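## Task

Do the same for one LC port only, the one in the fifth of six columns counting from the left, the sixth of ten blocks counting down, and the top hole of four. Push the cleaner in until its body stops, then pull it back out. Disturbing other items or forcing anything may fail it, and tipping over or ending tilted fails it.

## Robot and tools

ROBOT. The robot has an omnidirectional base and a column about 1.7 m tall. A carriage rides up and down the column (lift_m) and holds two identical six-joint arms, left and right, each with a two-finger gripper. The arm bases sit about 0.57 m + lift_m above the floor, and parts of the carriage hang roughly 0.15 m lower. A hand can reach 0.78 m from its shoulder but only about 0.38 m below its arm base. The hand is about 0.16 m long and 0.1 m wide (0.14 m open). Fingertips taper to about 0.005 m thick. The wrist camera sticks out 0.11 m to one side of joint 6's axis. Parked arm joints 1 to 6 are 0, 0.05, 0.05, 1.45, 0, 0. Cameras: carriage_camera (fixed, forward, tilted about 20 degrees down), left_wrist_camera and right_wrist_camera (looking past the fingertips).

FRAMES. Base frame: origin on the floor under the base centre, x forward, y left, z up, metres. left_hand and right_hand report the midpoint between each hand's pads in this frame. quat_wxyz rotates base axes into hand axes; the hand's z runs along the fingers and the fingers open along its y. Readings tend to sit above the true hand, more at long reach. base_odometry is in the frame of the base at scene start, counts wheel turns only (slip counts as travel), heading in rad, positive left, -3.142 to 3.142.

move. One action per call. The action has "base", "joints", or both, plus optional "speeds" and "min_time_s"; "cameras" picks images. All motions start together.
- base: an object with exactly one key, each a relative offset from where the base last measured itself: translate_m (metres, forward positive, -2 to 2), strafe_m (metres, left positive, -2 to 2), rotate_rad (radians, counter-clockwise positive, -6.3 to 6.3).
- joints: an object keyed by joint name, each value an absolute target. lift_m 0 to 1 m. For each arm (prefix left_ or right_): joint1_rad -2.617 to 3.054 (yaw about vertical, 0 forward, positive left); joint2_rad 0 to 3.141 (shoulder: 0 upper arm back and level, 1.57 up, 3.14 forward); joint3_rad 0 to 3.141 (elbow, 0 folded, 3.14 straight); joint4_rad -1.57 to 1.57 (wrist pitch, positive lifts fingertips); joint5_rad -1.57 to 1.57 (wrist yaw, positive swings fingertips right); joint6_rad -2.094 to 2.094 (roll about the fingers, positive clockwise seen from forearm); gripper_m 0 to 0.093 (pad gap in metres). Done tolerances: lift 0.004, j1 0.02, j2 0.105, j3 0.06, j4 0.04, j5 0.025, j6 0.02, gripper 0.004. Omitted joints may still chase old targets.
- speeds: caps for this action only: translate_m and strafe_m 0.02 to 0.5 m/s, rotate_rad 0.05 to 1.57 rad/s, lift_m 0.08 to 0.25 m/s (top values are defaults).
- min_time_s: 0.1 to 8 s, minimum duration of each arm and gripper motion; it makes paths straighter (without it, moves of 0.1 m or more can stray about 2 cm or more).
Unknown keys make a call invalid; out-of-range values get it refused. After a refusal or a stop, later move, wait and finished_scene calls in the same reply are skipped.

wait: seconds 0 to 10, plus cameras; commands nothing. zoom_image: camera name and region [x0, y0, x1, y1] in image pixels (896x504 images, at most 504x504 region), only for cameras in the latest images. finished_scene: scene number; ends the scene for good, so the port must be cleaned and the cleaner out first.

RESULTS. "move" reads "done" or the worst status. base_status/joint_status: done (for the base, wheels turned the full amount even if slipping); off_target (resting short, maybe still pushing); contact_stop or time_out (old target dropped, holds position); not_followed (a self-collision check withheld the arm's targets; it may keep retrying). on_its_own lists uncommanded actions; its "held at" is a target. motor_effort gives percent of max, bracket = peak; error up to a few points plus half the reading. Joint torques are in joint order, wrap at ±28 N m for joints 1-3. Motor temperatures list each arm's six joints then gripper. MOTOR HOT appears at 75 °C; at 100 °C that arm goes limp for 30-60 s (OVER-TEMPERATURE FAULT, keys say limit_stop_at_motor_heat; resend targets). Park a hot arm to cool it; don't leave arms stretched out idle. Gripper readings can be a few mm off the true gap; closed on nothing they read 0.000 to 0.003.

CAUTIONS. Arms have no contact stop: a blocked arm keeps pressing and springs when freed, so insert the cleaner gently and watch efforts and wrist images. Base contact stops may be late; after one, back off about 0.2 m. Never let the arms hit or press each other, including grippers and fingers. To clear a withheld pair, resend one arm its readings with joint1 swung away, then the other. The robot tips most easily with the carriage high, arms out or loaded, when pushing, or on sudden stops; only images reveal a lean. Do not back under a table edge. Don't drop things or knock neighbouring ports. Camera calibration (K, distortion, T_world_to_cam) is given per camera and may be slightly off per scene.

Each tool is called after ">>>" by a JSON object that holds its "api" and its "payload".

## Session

>>> {"api": "move", "payload": {}}

>>> {"api": "zoom_image", "payload": {"camera": "carriage_camera", "region": [300, 100, 600, 400]}}

>>> {"api": "zoom_image", "payload": {"camera": "right_wrist_camera", "region": [200, 0, 700, 280]}}

Scene clock: 0.00 s.
Joint torques (N m): no reading
Motor temperatures (°C): left_arm=[25 25 27 26 23 26 25] | right_arm=[26 24 27 27 24 26 24]
base_odometry: x=+0.000 y=+0.000 heading=+0.000
base_status: not commanded
joint_positions: lift_m=+0.256 left_joint1_rad=-0.570 left_joint2_rad=+1.218 left_joint3_rad=+0.840 left_joint4_rad=+0.550 left_joint5_rad=+0.185 left_joint6_rad=-0.036 left_gripper_m=+0.09396 right_joint1_rad=-0.105 right_joint2_rad=+1.461 right_joint3_rad=+1.124 right_joint4_rad=+0.309 right_joint5_rad=-0.062 right_joint6_rad=+0.017 right_gripper_m=+0.01661
joint_status: not commanded
motor_effort: lift_m=+23 drive_wheels=+1
left_hand: x=+0.5663 y=+0.0458 z=+1.1866 quat_wxyz=(+0.710, +0.237, +0.600, -0.284) (m; base frame)
right_hand: x=+0.7174 y=-0.3382 z=+1.1632 quat_wxyz=(+0.697, +0.022, +0.717, -0.008) (m; base frame)
pictures: carriage_camera, left_wrist_camera, right_wrist_camera
camera_calibration:
carriage_camera: T_world_to_cam=[[-0.0374111, -0.999087, 0.0206497, -0.0185907], [-0.324622, -0.00739305, -0.945815, 1.20958], [0.945104, -0.0420873, -0.324049, 0.284461], [0, 0, 0, 1]] pos_world=[0.123114, 0.00234096, 1.2366]
left_wrist_camera: T_world_to_cam=[[-0.668481, -0.74365, 0.0108429, 0.401681], [-0.336565, 0.289479, -0.896061, 1.24514], [0.663217, -0.60265, -0.443798, 0.303978], [0, 0, 0, 1]] pos_world=[0.485982, 0.121461, 1.24627]
right_wrist_camera: T_world_to_cam=[[-0.0292288, -0.999362, 0.0205174, -0.341812], [-0.583641, 0.000399028, -0.812012, 1.37593], [0.811486, -0.0357089, -0.58328, 0.202998], [0, 0, 0, 1]] pos_world=[0.628328, -0.334894, 1.24269]

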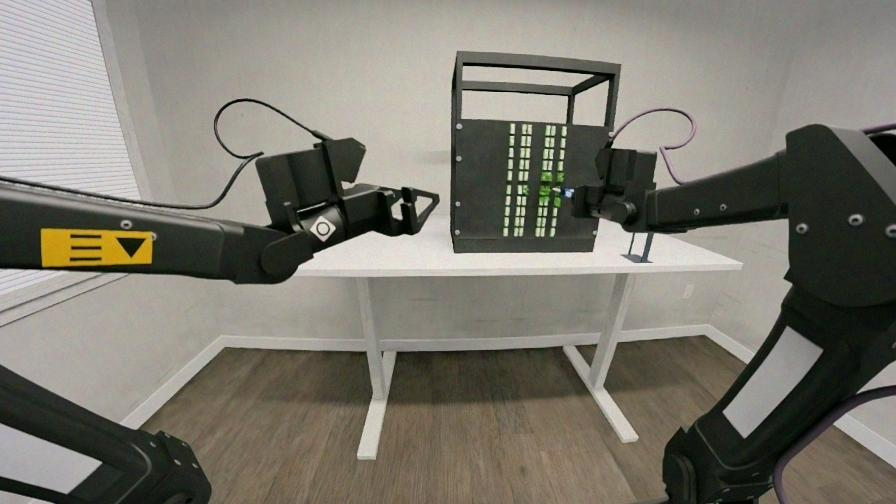

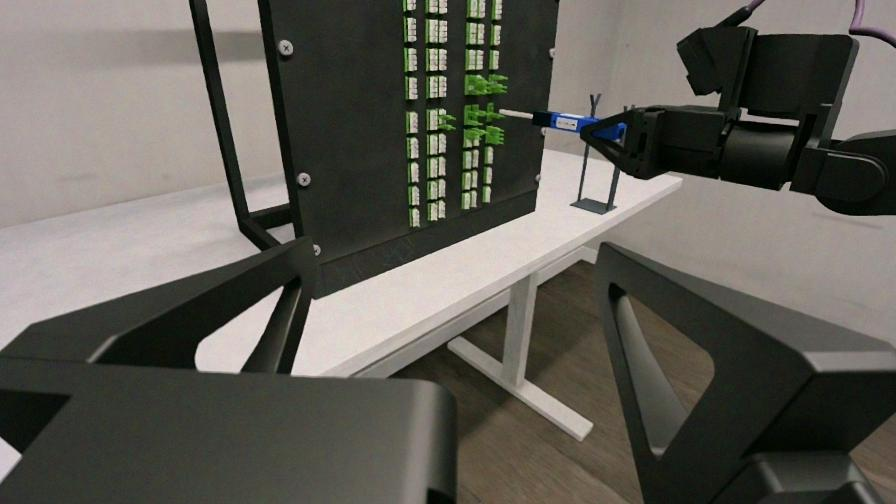

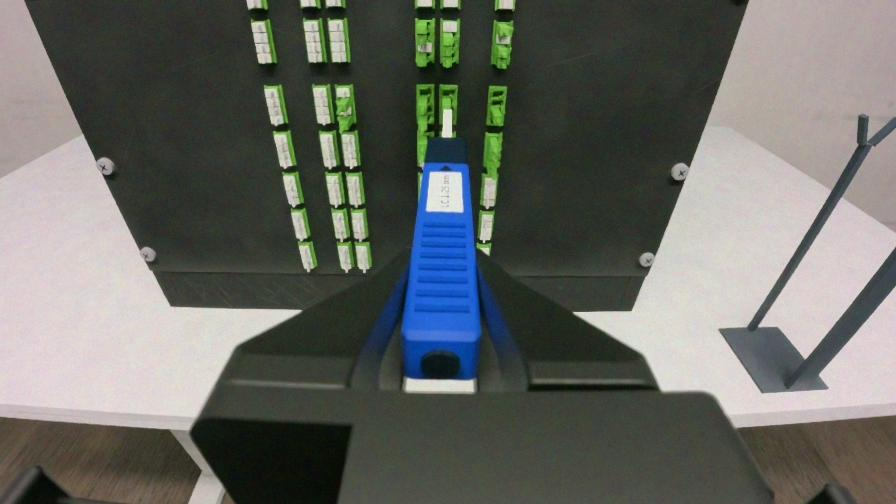

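Scaled by 1.680.

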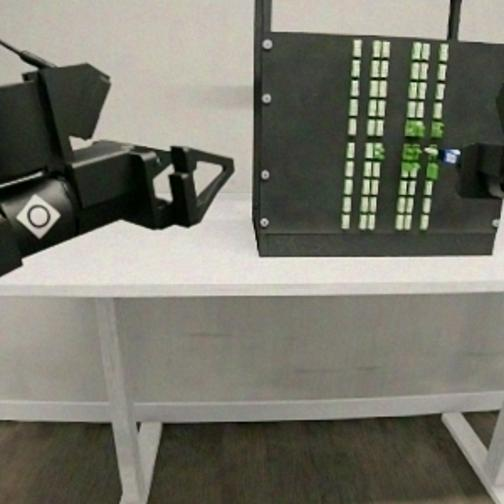

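Scaled by 1.008.

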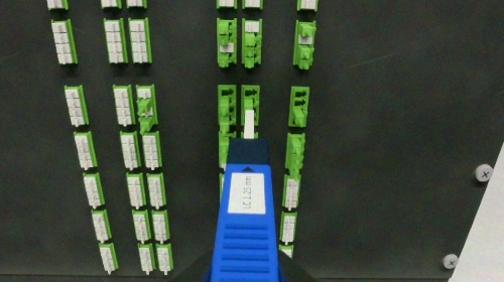

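>>> {"api": "zoom_image", "payload": {"camera": "right_wrist_camera", "region": [410, 70, 515, 130]}}

>>> {"api": "zoom_image", "payload": {"camera": "left_wrist_camera", "region": [440, 60, 580, 160]}}

>>> {"api": "zoom_image", "payload": {"camera": "carriage_camera", "region": [500, 110, 600, 250]}}

Scaled by 4.800.

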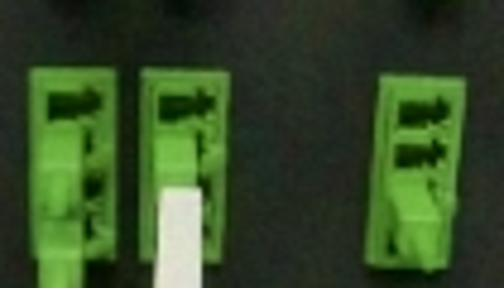

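Scaled by 3.600.

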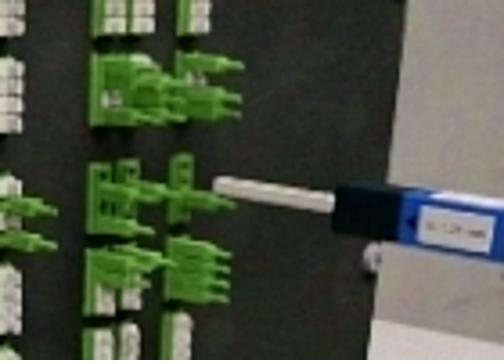

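Scaled by 3.600.

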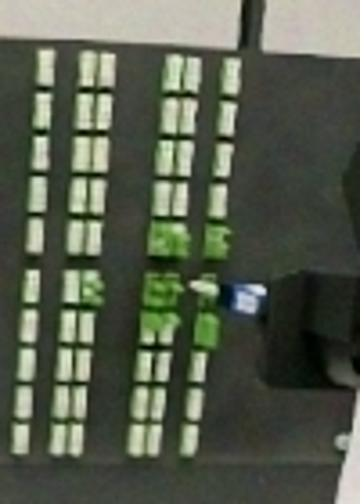

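>>> {"api": "move", "payload": {"base": {"rotate_rad": -0.024}, "joints": {"right_joint1_rad": -0.09, "right_joint4_rad": 0.352, "right_joint5_rad": -0.12, "left_joint1_rad": -0.72, "left_joint2_rad": 1.80, "left_joint3_rad": 1.41, "left_joint4_rad": 0.55, "left_joint5_rad": 0.0}, "min_time_s": 3, "speeds": {"rotate_rad": 0.1}, "cameras": []}}

>>> {"api": "wait", "payload": {"seconds": 0.7, "cameras": ["left_wrist_camera", "right_wrist_camera"]}}

>>> {"api": "zoom_image", "payload": {"camera": "right_wrist_camera", "region": [410, 70, 515, 130]}}

Scene clock: 116.47 s.
Joint torques (N m): left_arm=[-0.61 -9.65 11.58 2.14 -0.13 0.06] | right_arm=[0.51 -6.28 9.28 2.46 -0.17 -0.09]
Motor temperatures (°C): left_arm=[25 27 35 40 23 26 25] | right_arm=[26 28 37 42 24 26 27]
move: done
base_odometry: x=+0.000 y=+0.000 heading=-0.023
base_status: done
joint_positions: lift_m=+0.256 left_joint1_rad=-0.714 left_joint2_rad=+1.778 left_joint3_rad=+1.380 left_joint4_rad=+0.550 left_joint5_rad=+0.015 left_joint6_rad=-0.036 left_gripper_m=+0.09396 right_joint1_rad=-0.097 right_joint2_rad=+1.461 right_joint3_rad=+1.124 right_joint4_rad=+0.318 right_joint5_rad=-0.110 right_joint6_rad=+0.017 right_gripper_m=+0.01661
joint_status: all done
motor_effort: lift_m=+27(31) drive_wheels=-8(11)
left_hand: x=+0.6577 y=-0.0751 z=+1.1878 quat_wxyz=(+0.704, +0.222, +0.612, -0.282) (m; base frame)
right_hand: x=+0.7179 y=-0.3264 z=+1.1654 quat_wxyz=(+0.700, +0.003, +0.714, +0.011) (m; base frame)
pictures: none
No camera images: "cameras" was empty.

Scene clock: 117.17 s.
Joint torques (N m): left_arm=[-0.59 -9.65 11.49 2.14 -0.12 0.06] | right_arm=[0.49 -6.26 9.28 2.48 -0.15 -0.11]
Motor temperatures (°C): left_arm=[25 28 35 40 23 26 25] | right_arm=[26 28 37 42 24 26 27]
base_odometry: x=+0.000 y=+0.000 heading=-0.023
base_status: done
joint_positions: lift_m=+0.256 left_joint1_rad=-0.714 left_joint2_rad=+1.778 left_joint3_rad=+1.380 left_joint4_rad=+0.550 left_joint5_rad=+0.015 left_joint6_rad=-0.036 left_gripper_m=+0.09396 right_joint1_rad=-0.097 right_joint2_rad=+1.461 right_joint3_rad=+1.124 right_joint4_rad=+0.319 right_joint5_rad=-0.110 right_joint6_rad=+0.017 right_gripper_m=+0.01661
joint_status: all done
motor_effort: lift_m=+24(31) drive_wheels=-8(11)
left_hand: x=+0.6578 y=-0.0751 z=+1.1880 quat_wxyz=(+0.704, +0.222, +0.612, -0.282) (m; base frame)
right_hand: x=+0.7179 y=-0.3264 z=+1.1655 quat_wxyz=(+0.701, +0.002, +0.714, +0.011) (m; base frame)
wait: 0.70 s; at rest by 0.27 s
pictures: left_wrist_camera, right_wrist_camera
camera_calibration:
left_wrist_camera: T_world_to_cam=[[-0.649881, -0.758993, 0.0397957, 0.325197], [-0.372029, 0.272015, -0.887469, 1.32399], [0.662758, -0.591555, -0.459145, 0.190447], [0, 0, 0, 1]] pos_world=[0.577682, -0.000663081, 1.2495]
right_wrist_camera: T_world_to_cam=[[0.0262507, -0.999449, 0.0203294, -0.369659], [-0.574979, -0.0317314, -0.817552, 1.36775], [0.817747, 0.00977234, -0.575495, 0.205778], [0, 0, 0, 1]] pos_world=[0.627857, -0.328066, 1.24415]

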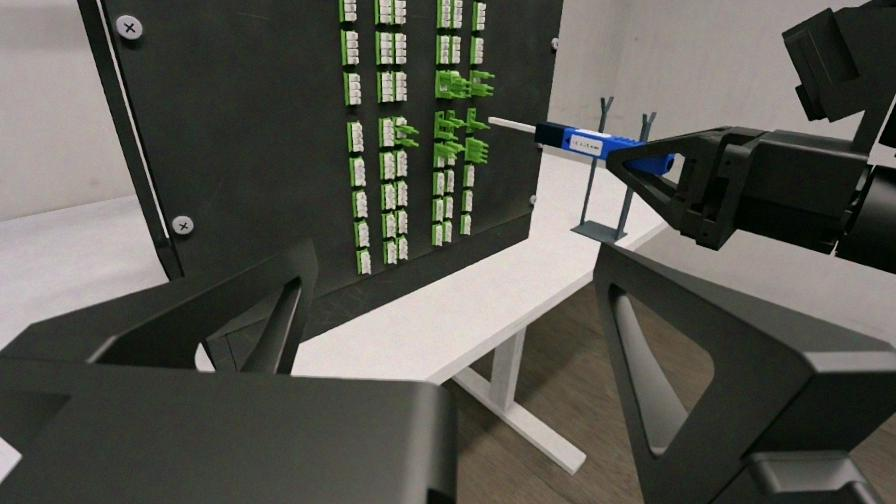

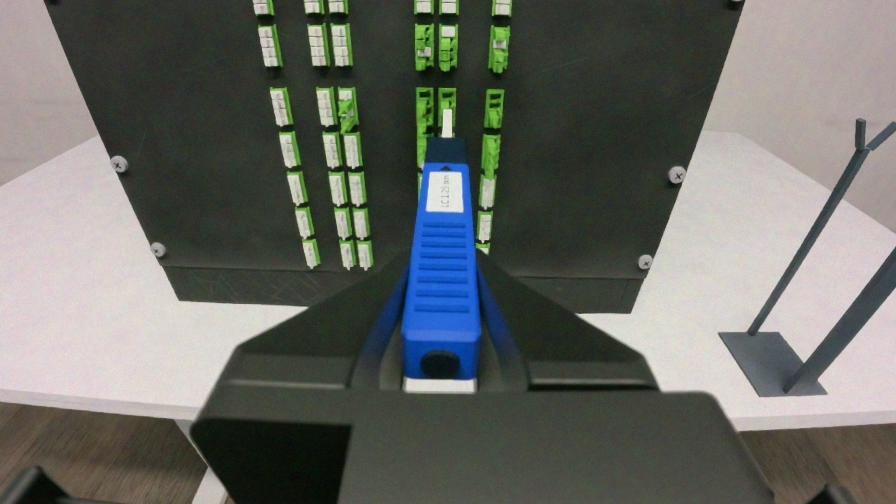

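Scaled by 4.800.

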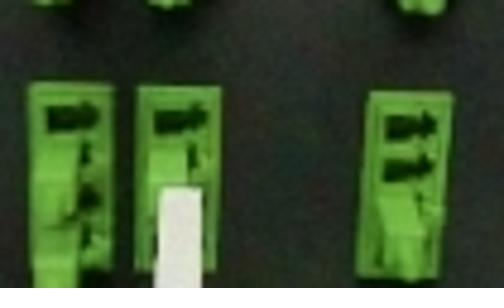

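>>> {"api": "move", "payload": {"base": {"strafe_m": 0.003}, "joints": {"lift_m": 0.254}, "speeds": {"strafe_m": 0.02, "lift_m": 0.08}, "cameras": []}}

>>> {"api": "move", "payload": {"base": {"translate_m": 0.02}, "speeds": {"translate_m": 0.02}, "cameras": []}}

>>> {"api": "wait", "payload": {"seconds": 0.7, "cameras": ["left_wrist_camera", "right_wrist_camera"]}}

>>> {"api": "zoom_image", "payload": {"camera": "right_wrist_camera", "region": [415, 75, 475, 135]}}

>>> {"api": "zoom_image", "payload": {"camera": "left_wrist_camera", "region": [430, 80, 550, 160]}}

Scene clock: 166.67 s.
Joint torques (N m): left_arm=[-0.59 -9.77 11.4 2.12 -0.11 0.06] | right_arm=[0.23 -6.26 9.35 2.42 -0.16 -0.1]
Motor temperatures (°C): left_arm=[25 34 39 43 23 26 25] | right_arm=[26 29 39 44 24 26 27]
move: done
base_odometry: x=+0.000 y=+0.003 heading=-0.023
base_status: done
joint_positions: lift_m=+0.254 left_joint1_rad=-0.714 left_joint2_rad=+1.780 left_joint3_rad=+1.382 left_joint4_rad=+0.550 left_joint5_rad=+0.014 left_joint6_rad=-0.036 left_gripper_m=+0.09396 right_joint1_rad=-0.095 right_joint2_rad=+1.461 right_joint3_rad=+1.124 right_joint4_rad=+0.324 right_joint5_rad=-0.111 right_joint6_rad=+0.017 right_gripper_m=+0.01661
joint_status: all done
motor_effort: lift_m=+21(24) drive_wheels=+5(11)
left_hand: x=+0.6582 y=-0.0752 z=+1.1868 quat_wxyz=(+0.705, +0.222, +0.612, -0.282) (m; base frame)
right_hand: x=+0.7179 y=-0.3251 z=+1.1655 quat_wxyz=(+0.702, +0.001, +0.712, +0.012) (m; base frame)
pictures: none
No camera images: "cameras" was empty.

Scene clock: 168.07 s.
Joint torques (N m): left_arm=[-0.5 -9.96 11.36 2.09 -0.1 0.07] | right_arm=[-0.03 -6.22 9.17 2.35 -0.13 -0.09]
Motor temperatures (°C): left_arm=[25 34 39 43 23 26 25] | right_arm=[26 29 39 44 24 26 27]
move: done
base_odometry: x=+0.020 y=+0.002 heading=-0.023
base_status: done
joint_positions: lift_m=+0.254 left_joint1_rad=-0.716 left_joint2_rad=+1.781 left_joint3_rad=+1.382 left_joint4_rad=+0.553 left_joint5_rad=+0.013 left_joint6_rad=-0.036 left_gripper_m=+0.09396 right_joint1_rad=-0.095 right_joint2_rad=+1.461 right_joint3_rad=+1.124 right_joint4_rad=+0.329 right_joint5_rad=-0.112 right_joint6_rad=+0.017 right_gripper_m=+0.01661
joint_status: not commanded
motor_effort: lift_m=+20(26) drive_wheels=+9(13)
left_hand: x=+0.6579 y=-0.0759 z=+1.1867 quat_wxyz=(+0.705, +0.222, +0.612, -0.282) (m; base frame)
right_hand: x=+0.7180 y=-0.3250 z=+1.1668 quat_wxyz=(+0.704, +0.001, +0.710, +0.012) (m; base frame)
pictures: none
No camera images: "cameras" was empty.

Scene clock: 168.77 s.
Joint torques (N m): left_arm=[-0.43 -9.95 11.34 2.1 -0.1 0.06] | right_arm=[0.27 -6.3 9.32 2.37 -0.14 -0.09]
Motor temperatures (°C): left_arm=[25 34 39 43 23 26 25] | right_arm=[26 29 39 44 24 26 27]
base_odometry: x=+0.020 y=+0.002 heading=-0.023
base_status: done
joint_positions: lift_m=+0.254 left_joint1_rad=-0.716 left_joint2_rad=+1.781 left_joint3_rad=+1.382 left_joint4_rad=+0.553 left_joint5_rad=+0.013 left_joint6_rad=-0.036 left_gripper_m=+0.09396 right_joint1_rad=-0.095 right_joint2_rad=+1.461 right_joint3_rad=+1.124 right_joint4_rad=+0.329 right_joint5_rad=-0.112 right_joint6_rad=+0.017 right_gripper_m=+0.01661
joint_status: not commanded
motor_effort: lift_m=+25(26) drive_wheels=+9(13)
left_hand: x=+0.6579 y=-0.0759 z=+1.1867 quat_wxyz=(+0.705, +0.222, +0.612, -0.282) (m; base frame)
right_hand: x=+0.7180 y=-0.3250 z=+1.1668 quat_wxyz=(+0.704, +0.001, +0.710, +0.012) (m; base frame)
wait: 0.70 s; at rest by 0.27 s
pictures: left_wrist_camera, right_wrist_camera
camera_calibration:
left_wrist_camera: T_world_to_cam=[[-0.649618, -0.759201, 0.0401334, 0.324079], [-0.371055, 0.270537, -0.888329, 1.32329], [0.663563, -0.591966, -0.457451, 0.186659], [0, 0, 0, 1]] pos_world=[0.577681, -0.00146258, 1.2479]
right_wrist_camera: T_world_to_cam=[[0.0298809, -0.99932, 0.0215945, -0.372338], [-0.566442, -0.0347296, -0.823369, 1.36863], [0.82356, 0.012371, -0.567095, 0.193223], [0, 0, 0, 1]] pos_world=[0.627245, -0.326943, 1.2445]

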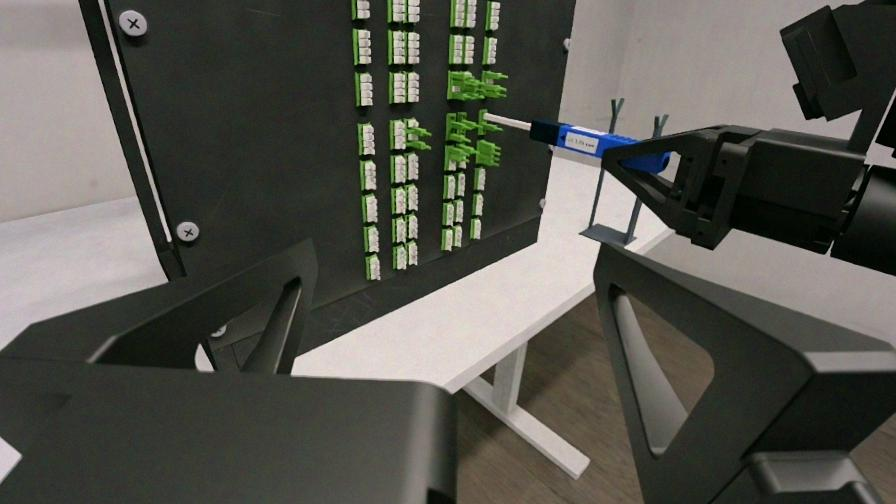

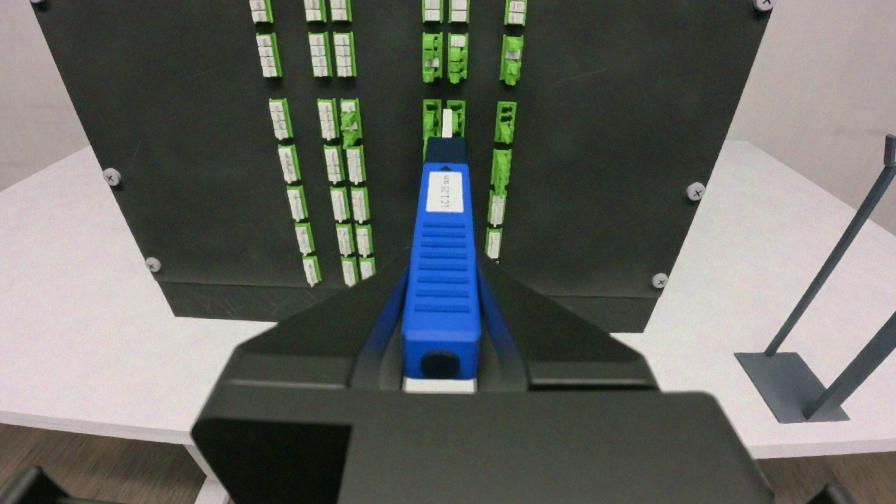

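Scaled by 8.400.

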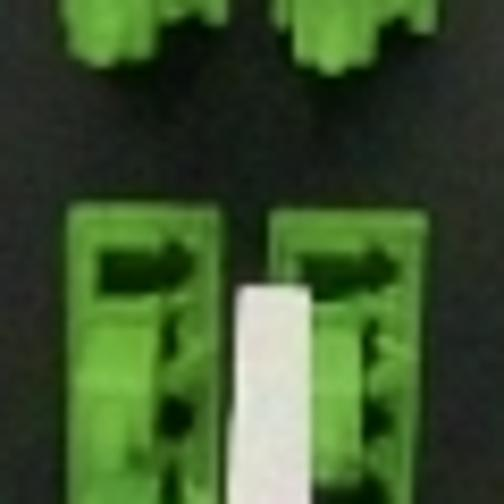

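Scaled by 4.200.

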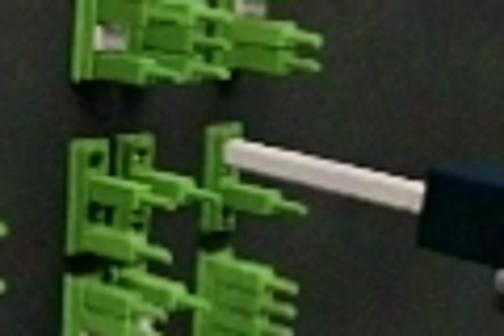

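>>> {"api": "move", "payload": {"joints": {"lift_m": 0.248, "right_joint5_rad": -0.094}, "min_time_s": 1, "speeds": {"lift_m": 0.08}, "cameras": []}}

>>> {"api": "wait", "payload": {"seconds": 0.7, "cameras": ["left_wrist_camera", "right_wrist_camera"]}}

>>> {"api": "zoom_image", "payload": {"camera": "right_wrist_camera", "region": [415, 75, 475, 135]}}

>>> {"api": "zoom_image", "payload": {"camera": "left_wrist_camera", "region": [430, 80, 550, 160]}}

Scene clock: 205.83 s.
Joint torques (N m): left_arm=[-0.43 -10.5 10.95 2.07 -0.1 0.06] | right_arm=[0.24 -6.57 9.4 2.38 0.07 -0.09]
Motor temperatures (°C): left_arm=[25 32 38 44 23 26 25] | right_arm=[26 29 40 47 24 26 27]
move: done
base_odometry: x=+0.020 y=+0.002 heading=-0.023
base_status: not commanded
joint_positions: lift_m=+0.248 left_joint1_rad=-0.716 left_joint2_rad=+1.785 left_joint3_rad=+1.386 left_joint4_rad=+0.556 left_joint5_rad=+0.013 left_joint6_rad=-0.036 left_gripper_m=+0.09396 right_joint1_rad=-0.095 right_joint2_rad=+1.463 right_joint3_rad=+1.123 right_joint4_rad=+0.329 right_joint5_rad=-0.104 right_joint6_rad=+0.017 right_gripper_m=+0.01661
joint_status: all done
motor_effort: lift_m=+22(27) drive_wheels=+9(9)
left_hand: x=+0.6586 y=-0.0765 z=+1.1812 quat_wxyz=(+0.706, +0.221, +0.611, -0.283) (m; base frame)
right_hand: x=+0.7185 y=-0.3264 z=+1.1593 quat_wxyz=(+0.703, +0.003, +0.711, +0.010) (m; base frame)
pictures: none
No camera images: "cameras" was empty.

Scene clock: 206.53 s.
Joint torques (N m): left_arm=[-0.43 -10.37 10.95 2.08 -0.1 0.07] | right_arm=[0.24 -6.52 9.42 2.39 0.03 -0.09]
Motor temperatures (°C): left_arm=[25 33 38 44 23 26 25] | right_arm=[26 29 40 47 24 26 27]
base_odometry: x=+0.020 y=+0.002 heading=-0.023
base_status: not commanded
joint_positions: lift_m=+0.248 left_joint1_rad=-0.716 left_joint2_rad=+1.785 left_joint3_rad=+1.386 left_joint4_rad=+0.556 left_joint5_rad=+0.013 left_joint6_rad=-0.036 left_gripper_m=+0.09396 right_joint1_rad=-0.095 right_joint2_rad=+1.463 right_joint3_rad=+1.123 right_joint4_rad=+0.329 right_joint5_rad=-0.104 right_joint6_rad=+0.017 right_gripper_m=+0.01661
joint_status: all done
motor_effort: lift_m=+19(27) drive_wheels=+9(9)
left_hand: x=+0.6586 y=-0.0765 z=+1.1812 quat_wxyz=(+0.706, +0.221, +0.611, -0.283) (m; base frame)
right_hand: x=+0.7185 y=-0.3264 z=+1.1593 quat_wxyz=(+0.703, +0.004, +0.711, +0.010) (m; base frame)
wait: 0.70 s; at rest by 0.27 s
pictures: left_wrist_camera, right_wrist_camera
camera_calibration:
left_wrist_camera: T_world_to_cam=[[-0.649761, -0.759081, 0.0400861, 0.324474], [-0.368911, 0.268795, -0.889749, 1.31895], [0.664617, -0.592912, -0.454686, 0.179392], [0, 0, 0, 1]] pos_world=[0.578179, -0.00186112, 1.24209]
right_wrist_camera: T_world_to_cam=[[0.0219295, -0.999532, 0.0213388, -0.36761], [-0.569187, -0.0300293, -0.82166, 1.36422], [0.821916, 0.00587284, -0.569579, 0.190528], [0, 0, 0, 1]] pos_world=[0.627957, -0.32759, 1.23729]

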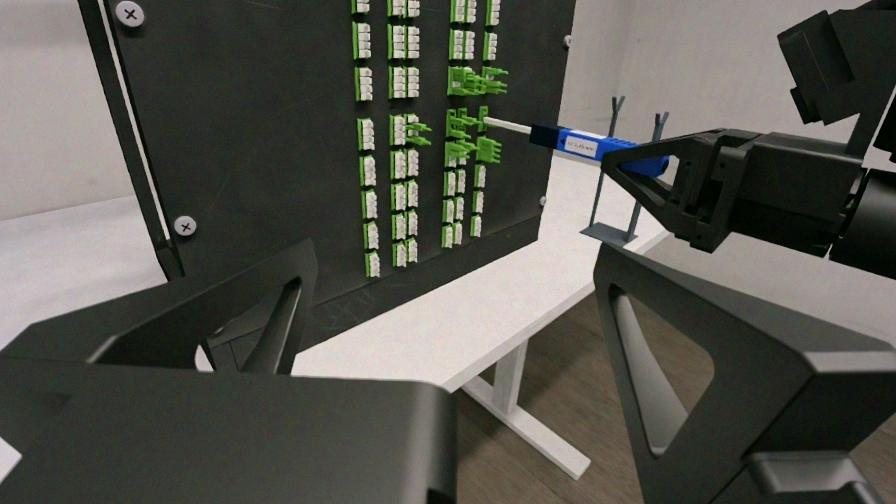

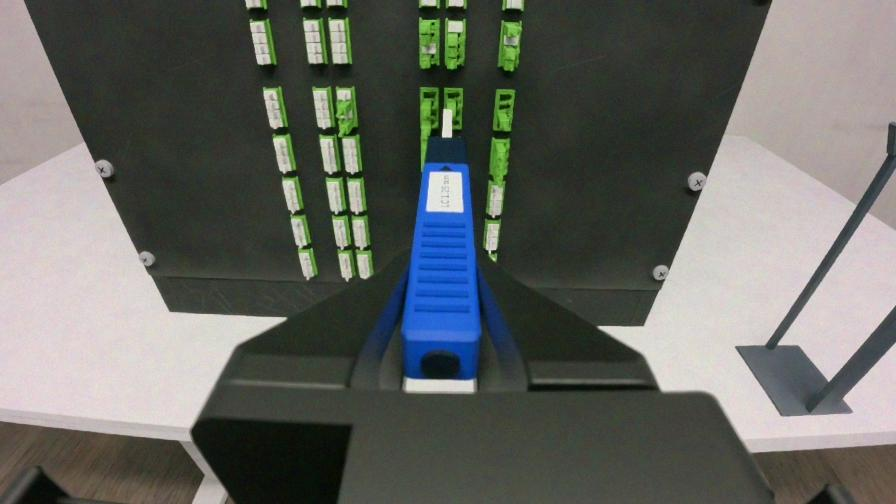

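Scaled by 8.400.

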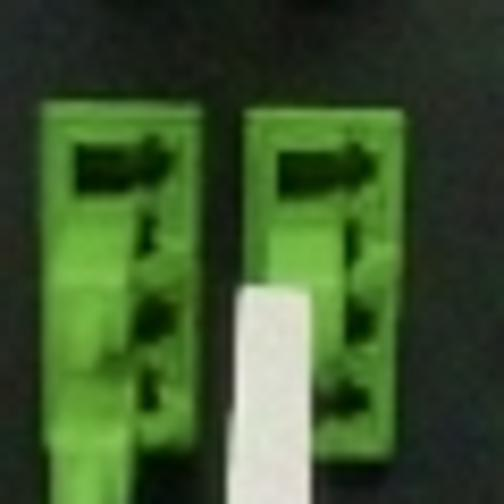

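Scaled by 4.200.

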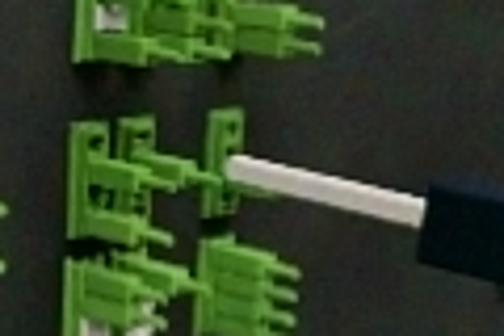

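>>> {"api": "move", "payload": {"joints": {"lift_m": 0.25, "right_joint5_rad": -0.09}, "min_time_s": 1, "speeds": {"lift_m": 0.08}, "cameras": []}}

>>> {"api": "move", "payload": {"base": {"translate_m": 0.008}, "speeds": {"translate_m": 0.02}, "cameras": []}}

>>> {"api": "wait", "payload": {"seconds": 0.7, "cameras": ["left_wrist_camera", "right_wrist_camera"]}}

>>> {"api": "zoom_image", "payload": {"camera": "right_wrist_camera", "region": [415, 75, 475, 135]}}

>>> {"api": "zoom_image", "payload": {"camera": "left_wrist_camera", "region": [430, 80, 550, 160]}}

Scene clock: 227.13 s.
Joint torques (N m): left_arm=[-0.43 -10.35 10.95 2.06 -0.1 0.06] | right_arm=[0.27 -6.52 9.43 2.36 0.02 -0.1]
Motor temperatures (°C): left_arm=[25 35 40 44 23 26 25] | right_arm=[26 31 41 48 24 26 27]
move: done
base_odometry: x=+0.020 y=+0.002 heading=-0.023
base_status: not commanded
joint_positions: lift_m=+0.250 left_joint1_rad=-0.716 left_joint2_rad=+1.785 left_joint3_rad=+1.386 left_joint4_rad=+0.558 left_joint5_rad=+0.013 left_joint6_rad=-0.036 left_gripper_m=+0.09396 right_joint1_rad=-0.095 right_joint2_rad=+1.463 right_joint3_rad=+1.123 right_joint4_rad=+0.330 right_joint5_rad=-0.100 right_joint6_rad=+0.017 right_gripper_m=+0.01661
joint_status: all done
motor_effort: lift_m=+29(33) drive_wheels=+9(9)
left_hand: x=+0.6585 y=-0.0765 z=+1.1829 quat_wxyz=(+0.706, +0.221, +0.610, -0.283) (m; base frame)
right_hand: x=+0.7185 y=-0.3271 z=+1.1609 quat_wxyz=(+0.704, +0.005, +0.711, +0.008) (m; base frame)
pictures: none
No camera images: "cameras" was empty.

Scene clock: 227.93 s.
Joint torques (N m): left_arm=[-0.23 -10.22 10.81 2 -0.09 0.06] | right_arm=[0.24 -6.52 9.51 2.36 0.03 -0.09]
Motor temperatures (°C): left_arm=[25 35 40 44 23 26 25] | right_arm=[26 31 41 48 24 26 27]
move: done
base_odometry: x=+0.027 y=+0.002 heading=-0.023
base_status: done
joint_positions: lift_m=+0.250 left_joint1_rad=-0.717 left_joint2_rad=+1.785 left_joint3_rad=+1.386 left_joint4_rad=+0.558 left_joint5_rad=+0.012 left_joint6_rad=-0.036 left_gripper_m=+0.09396 right_joint1_rad=-0.095 right_joint2_rad=+1.463 right_joint3_rad=+1.123 right_joint4_rad=+0.330 right_joint5_rad=-0.099 right_joint6_rad=+0.017 right_gripper_m=+0.01661
joint_status: not commanded
motor_effort: lift_m=+31(32) drive_wheels=+10(13)
left_hand: x=+0.6582 y=-0.0768 z=+1.1830 quat_wxyz=(+0.706, +0.221, +0.610, -0.283) (m; base frame)
right_hand: x=+0.7185 y=-0.3272 z=+1.1608 quat_wxyz=(+0.703, +0.005, +0.711, +0.008) (m; base frame)
pictures: none
No camera images: "cameras" was empty.

Scene clock: 228.63 s.
Joint torques (N m): left_arm=[-0.31 -10.39 10.93 2.05 -0.09 0.07] | right_arm=[0.28 -6.58 9.39 2.38 0.02 -0.11]
Motor temperatures (°C): left_arm=[25 35 40 44 23 26 25] | right_arm=[26 31 41 48 24 26 27]
base_odometry: x=+0.027 y=+0.002 heading=-0.023
base_status: done
joint_positions: lift_m=+0.250 left_joint1_rad=-0.717 left_joint2_rad=+1.785 left_joint3_rad=+1.386 left_joint4_rad=+0.558 left_joint5_rad=+0.012 left_joint6_rad=-0.036 left_gripper_m=+0.09396 right_joint1_rad=-0.095 right_joint2_rad=+1.463 right_joint3_rad=+1.123 right_joint4_rad=+0.330 right_joint5_rad=-0.099 right_joint6_rad=+0.017 right_gripper_m=+0.01661
joint_status: not commanded
motor_effort: lift_m=+30(32) drive_wheels=+10(13)
left_hand: x=+0.6582 y=-0.0768 z=+1.1830 quat_wxyz=(+0.706, +0.221, +0.610, -0.283) (m; base frame)
right_hand: x=+0.7185 y=-0.3272 z=+1.1608 quat_wxyz=(+0.703, +0.005, +0.711, +0.008) (m; base frame)
wait: 0.70 s; at rest by 0.27 s
pictures: left_wrist_camera, right_wrist_camera
camera_calibration:
left_wrist_camera: T_world_to_cam=[[-0.649789, -0.759046, 0.0402985, 0.323747], [-0.367761, 0.267543, -0.890602, 1.32076], [0.665227, -0.593523, -0.452994, 0.177853], [0, 0, 0, 1]] pos_world=[0.577778, -0.00206019, 1.24379]
right_wrist_camera: T_world_to_cam=[[0.0173675, -0.999619, 0.0214594, -0.36538], [-0.568671, -0.0275288, -0.822104, 1.36643], [0.822382, 0.00207455, -0.568932, 0.189126], [0, 0, 0, 1]] pos_world=[0.627863, -0.328016, 1.23879]

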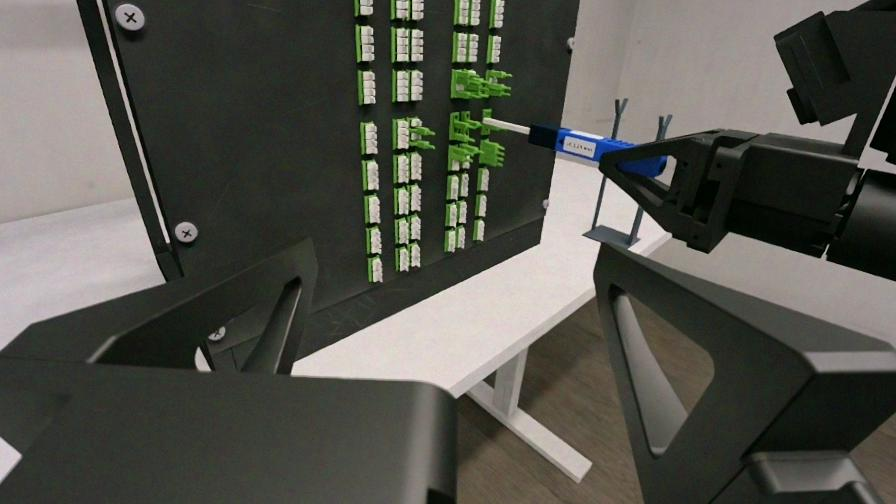

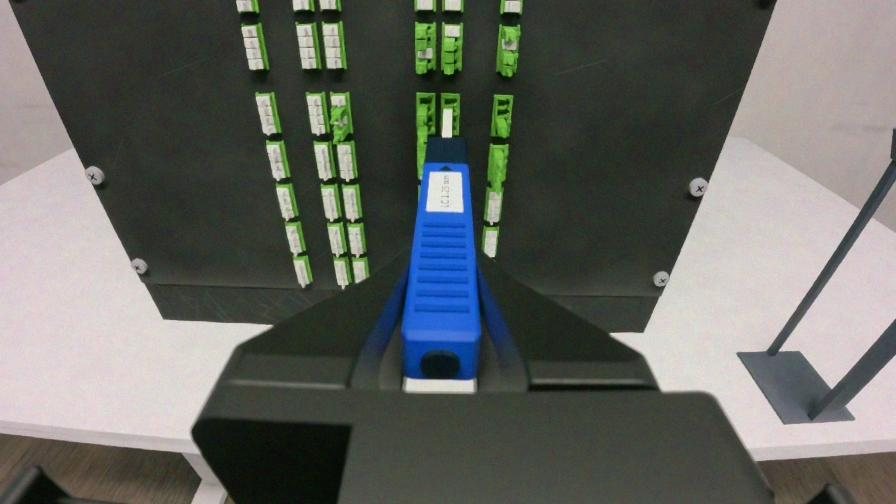

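Scaled by 8.400.

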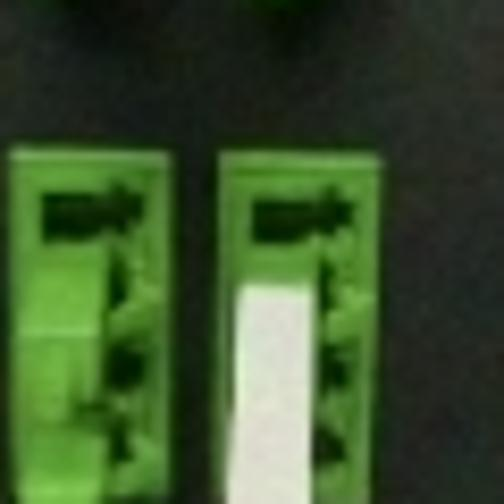

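Scaled by 4.200.

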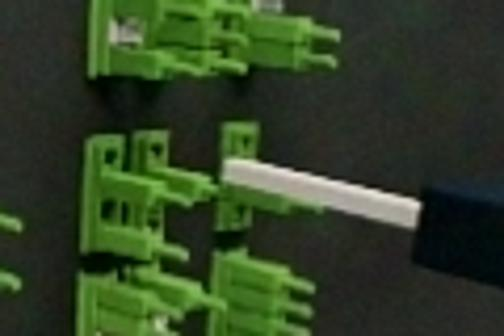

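>>> {"api": "move", "payload": {"base": {"translate_m": 0.013}, "speeds": {"translate_m": 0.02}, "cameras": []}}

>>> {"api": "wait", "payload": {"seconds": 0.7, "cameras": ["left_wrist_camera", "right_wrist_camera"]}}

>>> {"api": "zoom_image", "payload": {"camera": "right_wrist_camera", "region": [415, 75, 475, 135]}}

>>> {"api": "zoom_image", "payload": {"camera": "left_wrist_camera", "region": [430, 80, 550, 160]}}

Scene clock: 247.13 s.
Joint torques (N m): left_arm=[-0.21 -10.39 11 2.04 -0.08 0.06] | right_arm=[0.43 -6.52 9.11 2.4 0.02 -0.08]
Motor temperatures (°C): left_arm=[25 36 41 43 23 26 25] | right_arm=[26 31 42 49 24 26 28]
move: done
base_odometry: x=+0.040 y=+0.001 heading=-0.023
base_status: done
joint_positions: lift_m=+0.250 left_joint1_rad=-0.718 left_joint2_rad=+1.785 left_joint3_rad=+1.386 left_joint4_rad=+0.559 left_joint5_rad=+0.011 left_joint6_rad=-0.036 left_gripper_m=+0.09396 right_joint1_rad=-0.095 right_joint2_rad=+1.463 right_joint3_rad=+1.123 right_joint4_rad=+0.330 right_joint5_rad=-0.099 right_joint6_rad=+0.017 right_gripper_m=+0.01661
joint_status: not commanded
motor_effort: lift_m=+28(32) drive_wheels=+10(13)
left_hand: x=+0.6578 y=-0.0772 z=+1.1832 quat_wxyz=(+0.706, +0.221, +0.610, -0.284) (m; base frame)
right_hand: x=+0.7185 y=-0.3272 z=+1.1609 quat_wxyz=(+0.704, +0.005, +0.711, +0.008) (m; base frame)
pictures: none
No camera images: "cameras" was empty.

Scene clock: 247.83 s.
Joint torques (N m): left_arm=[-0.21 -10.5 10.93 2.04 -0.08 0.06] | right_arm=[0.2 -6.71 9.35 2.38 0.03 -0.09]
Motor temperatures (°C): left_arm=[25 36 41 43 23 26 25] | right_arm=[26 31 42 49 24 26 28]
base_odometry: x=+0.040 y=+0.001 heading=-0.023
base_status: done
joint_positions: lift_m=+0.250 left_joint1_rad=-0.718 left_joint2_rad=+1.785 left_joint3_rad=+1.386 left_joint4_rad=+0.559 left_joint5_rad=+0.011 left_joint6_rad=-0.036 left_gripper_m=+0.09396 right_joint1_rad=-0.095 right_joint2_rad=+1.463 right_joint3_rad=+1.123 right_joint4_rad=+0.330 right_joint5_rad=-0.099 right_joint6_rad=+0.017 right_gripper_m=+0.01661
joint_status: not commanded
motor_effort: lift_m=+27(32) drive_wheels=+10(13)
left_hand: x=+0.6578 y=-0.0772 z=+1.1832 quat_wxyz=(+0.706, +0.221, +0.610, -0.284) (m; base frame)
right_hand: x=+0.7185 y=-0.3272 z=+1.1609 quat_wxyz=(+0.704, +0.005, +0.711, +0.008) (m; base frame)
wait: 0.70 s; at rest by 0.27 s
pictures: left_wrist_camera, right_wrist_camera
camera_calibration:
left_wrist_camera: T_world_to_cam=[[-0.650391, -0.758524, 0.0404134, 0.323387], [-0.367085, 0.267285, -0.890959, 1.32086], [0.665012, -0.594306, -0.452283, 0.177165], [0, 0, 0, 1]] pos_world=[0.577378, -0.00245877, 1.24389]
right_wrist_camera: T_world_to_cam=[[0.0172759, -0.999619, 0.0215235, -0.365402], [-0.56833, -0.0275286, -0.82234, 1.36651], [0.822619, 0.0019742, -0.568589, 0.18852], [0, 0, 0, 1]] pos_world=[0.627862, -0.328017, 1.23879]

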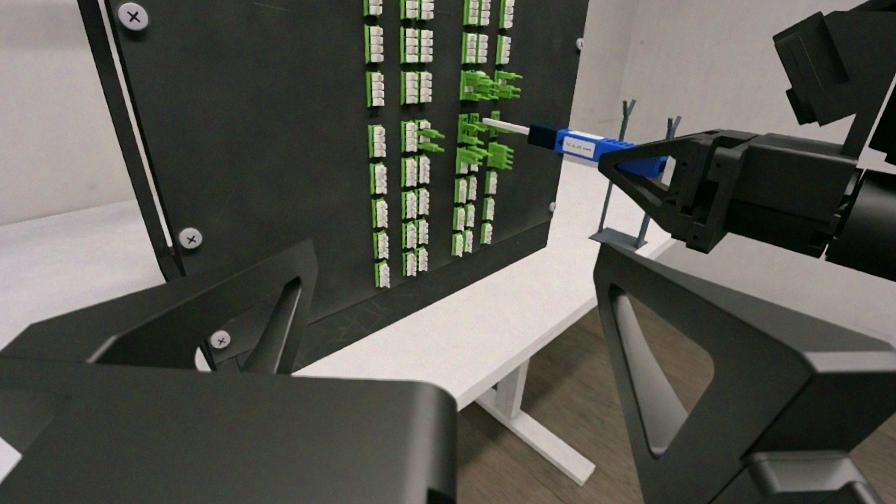

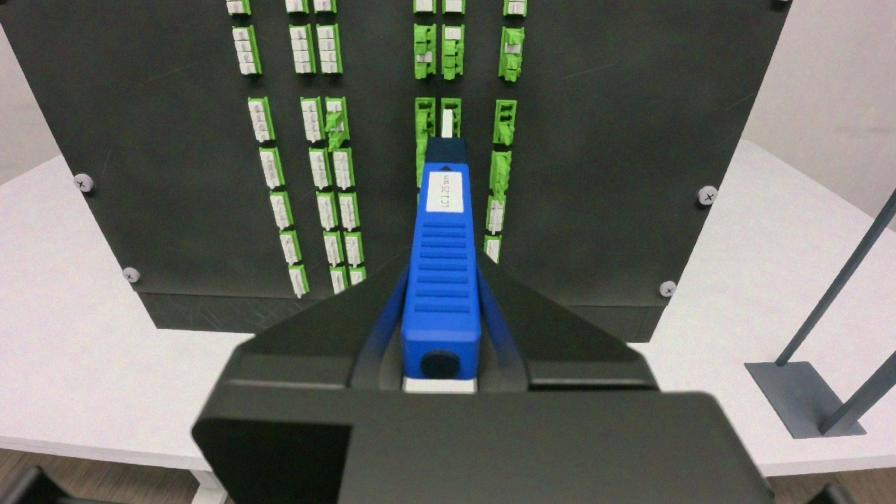

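Scaled by 8.400.

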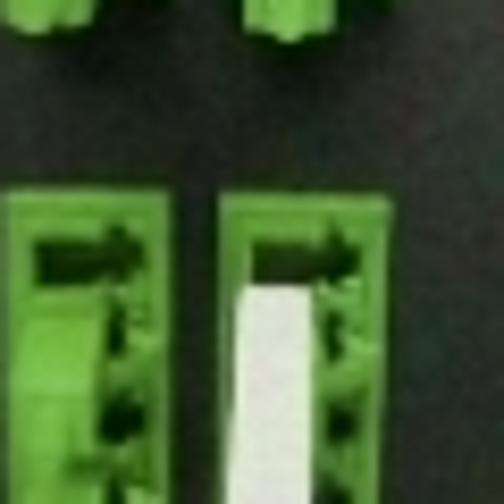

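Scaled by 4.200.

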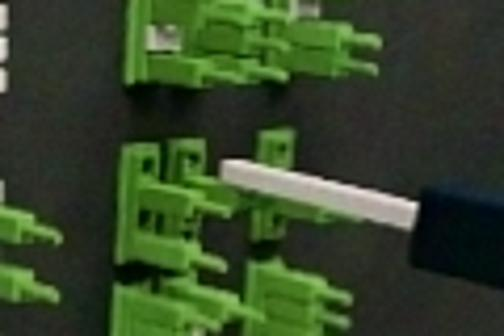

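>>> {"api": "move", "payload": {"joints": {"right_joint5_rad": -0.087}, "min_time_s": 0.7, "cameras": []}}

>>> {"api": "move", "payload": {"base": {"translate_m": 0.008}, "speeds": {"translate_m": 0.02}, "cameras": []}}

>>> {"api": "wait", "payload": {"seconds": 0.7, "cameras": ["left_wrist_camera", "right_wrist_camera"]}}

>>> {"api": "zoom_image", "payload": {"camera": "right_wrist_camera", "region": [415, 85, 475, 145]}}

>>> {"api": "zoom_image", "payload": {"camera": "left_wrist_camera", "region": [440, 90, 520, 150]}}

Scene clock: 264.67 s.
Joint torques (N m): left_arm=[-0.21 -10.37 10.95 2.05 -0.08 0.06] | right_arm=[0.18 -6.5 9.37 2.38 0.03 -0.09]
Motor temperatures (°C): left_arm=[25 37 42 43 23 26 25] | right_arm=[26 32 43 50 24 26 28]
move: done
base_odometry: x=+0.040 y=+0.001 heading=-0.023
base_status: not commanded
joint_positions: lift_m=+0.250 left_joint1_rad=-0.718 left_joint2_rad=+1.785 left_joint3_rad=+1.386 left_joint4_rad=+0.559 left_joint5_rad=+0.011 left_joint6_rad=-0.036 left_gripper_m=+0.09396 right_joint1_rad=-0.095 right_joint2_rad=+1.463 right_joint3_rad=+1.123 right_joint4_rad=+0.330 right_joint5_rad=-0.097 right_joint6_rad=+0.017 right_gripper_m=+0.01661
joint_status: all done
motor_effort: lift_m=+29(33) drive_wheels=+10(10)
left_hand: x=+0.6578 y=-0.0772 z=+1.1832 quat_wxyz=(+0.706, +0.221, +0.610, -0.284) (m; base frame)
right_hand: x=+0.7185 y=-0.3276 z=+1.1609 quat_wxyz=(+0.704, +0.006, +0.711, +0.007) (m; base frame)
pictures: none
No camera images: "cameras" was empty.

Scene clock: 265.47 s.
Joint torques (N m): left_arm=[-0.13 -10.37 11.08 2.07 -0.07 0.06] | right_arm=[0.23 -6.6 9.62 2.37 0.02 -0.1]
Motor temperatures (°C): left_arm=[25 37 42 43 23 26 25] | right_arm=[26 32 43 50 24 26 28]
move: done
base_odometry: x=+0.048 y=+0.001 heading=-0.022
base_status: done
joint_positions: lift_m=+0.250 left_joint1_rad=-0.719 left_joint2_rad=+1.785 left_joint3_rad=+1.386 left_joint4_rad=+0.559 left_joint5_rad=+0.010 left_joint6_rad=-0.036 left_gripper_m=+0.09396 right_joint1_rad=-0.095 right_joint2_rad=+1.463 right_joint3_rad=+1.123 right_joint4_rad=+0.330 right_joint5_rad=-0.096 right_joint6_rad=+0.017 right_gripper_m=+0.01661
joint_status: not commanded
motor_effort: lift_m=+32(32) drive_wheels=+10(15)
left_hand: x=+0.6576 y=-0.0776 z=+1.1830 quat_wxyz=(+0.706, +0.221, +0.610, -0.284) (m; base frame)
right_hand: x=+0.7185 y=-0.3277 z=+1.1610 quat_wxyz=(+0.704, +0.006, +0.710, +0.007) (m; base frame)
pictures: none
No camera images: "cameras" was empty.

Scene clock: 266.17 s.
Joint torques (N m): left_arm=[-0.12 -10.43 10.95 2.04 -0.08 0.06] | right_arm=[0.27 -6.64 9.42 2.35 0.02 -0.1]
Motor temperatures (°C): left_arm=[25 37 42 43 23 26 25] | right_arm=[26 32 43 50 24 26 28]
base_odometry: x=+0.048 y=+0.001 heading=-0.022
base_status: done
joint_positions: lift_m=+0.250 left_joint1_rad=-0.719 left_joint2_rad=+1.785 left_joint3_rad=+1.386 left_joint4_rad=+0.559 left_joint5_rad=+0.010 left_joint6_rad=-0.036 left_gripper_m=+0.09396 right_joint1_rad=-0.095 right_joint2_rad=+1.463 right_joint3_rad=+1.123 right_joint4_rad=+0.330 right_joint5_rad=-0.096 right_joint6_rad=+0.017 right_gripper_m=+0.01661
joint_status: not commanded
motor_effort: lift_m=+28(32) drive_wheels=+10(15)
left_hand: x=+0.6576 y=-0.0776 z=+1.1830 quat_wxyz=(+0.706, +0.221, +0.610, -0.284) (m; base frame)
right_hand: x=+0.7185 y=-0.3277 z=+1.1610 quat_wxyz=(+0.704, +0.006, +0.710, +0.007) (m; base frame)
wait: 0.70 s; at rest by 0.27 s
pictures: left_wrist_camera, right_wrist_camera
camera_calibration:
left_wrist_camera: T_world_to_cam=[[-0.65037, -0.758535, 0.0405443, 0.322787], [-0.367471, 0.26746, -0.890747, 1.32067], [0.664818, -0.594214, -0.452688, 0.177585], [0, 0, 0, 1]] pos_world=[0.577179, -0.00285891, 1.24369]
right_wrist_camera: T_world_to_cam=[[0.0146062, -0.999661, 0.0215438, -0.363983], [-0.568109, -0.0260274, -0.822542, 1.3672], [0.822824, -0.000225016, -0.568297, 0.187364], [0, 0, 0, 1]] pos_world=[0.627866, -0.328233, 1.2389]

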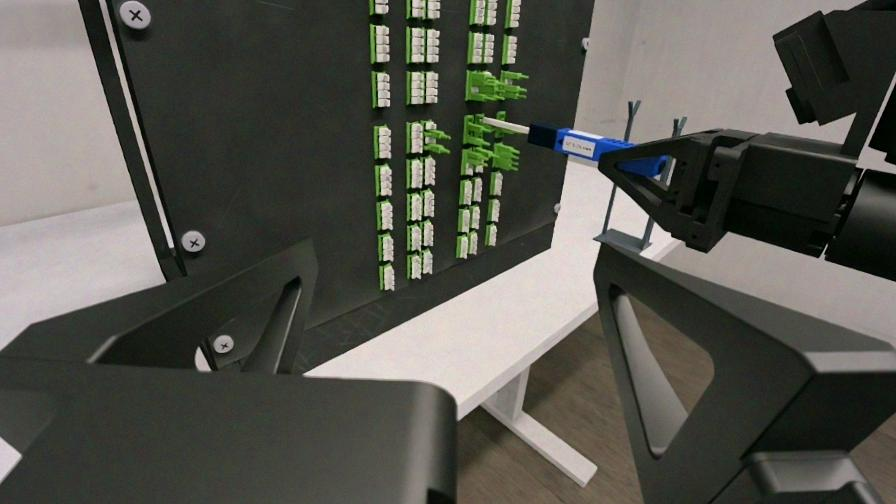

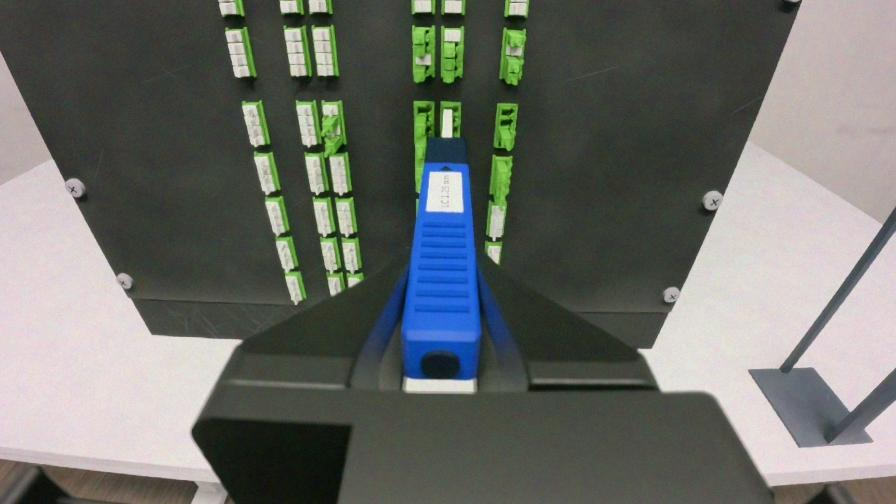

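Scaled by 8.400.

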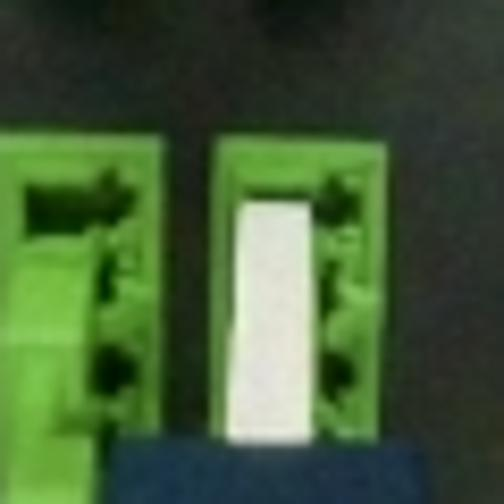

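Scaled by 6.300.

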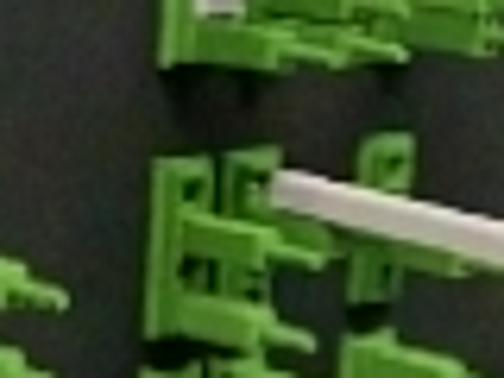

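>>> {"api": "zoom_image", "payload": {"camera": "left_wrist_camera", "region": [464, 105, 494, 135]}}

>>> {"api": "zoom_image", "payload": {"camera": "right_wrist_camera", "region": [435, 98, 465, 128]}}

Scaled by 16.800.

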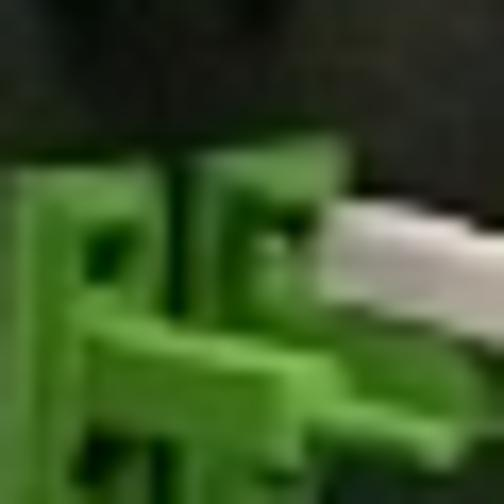

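Scaled by 16.800.

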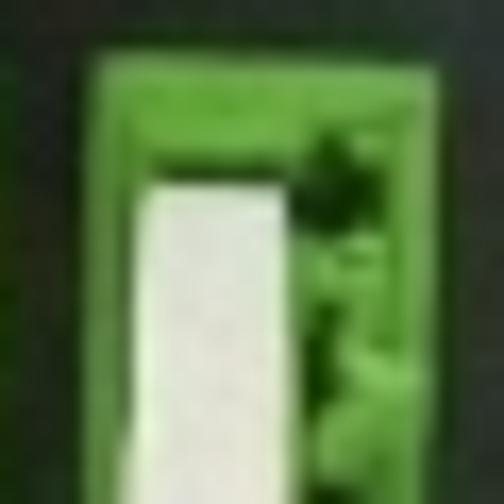

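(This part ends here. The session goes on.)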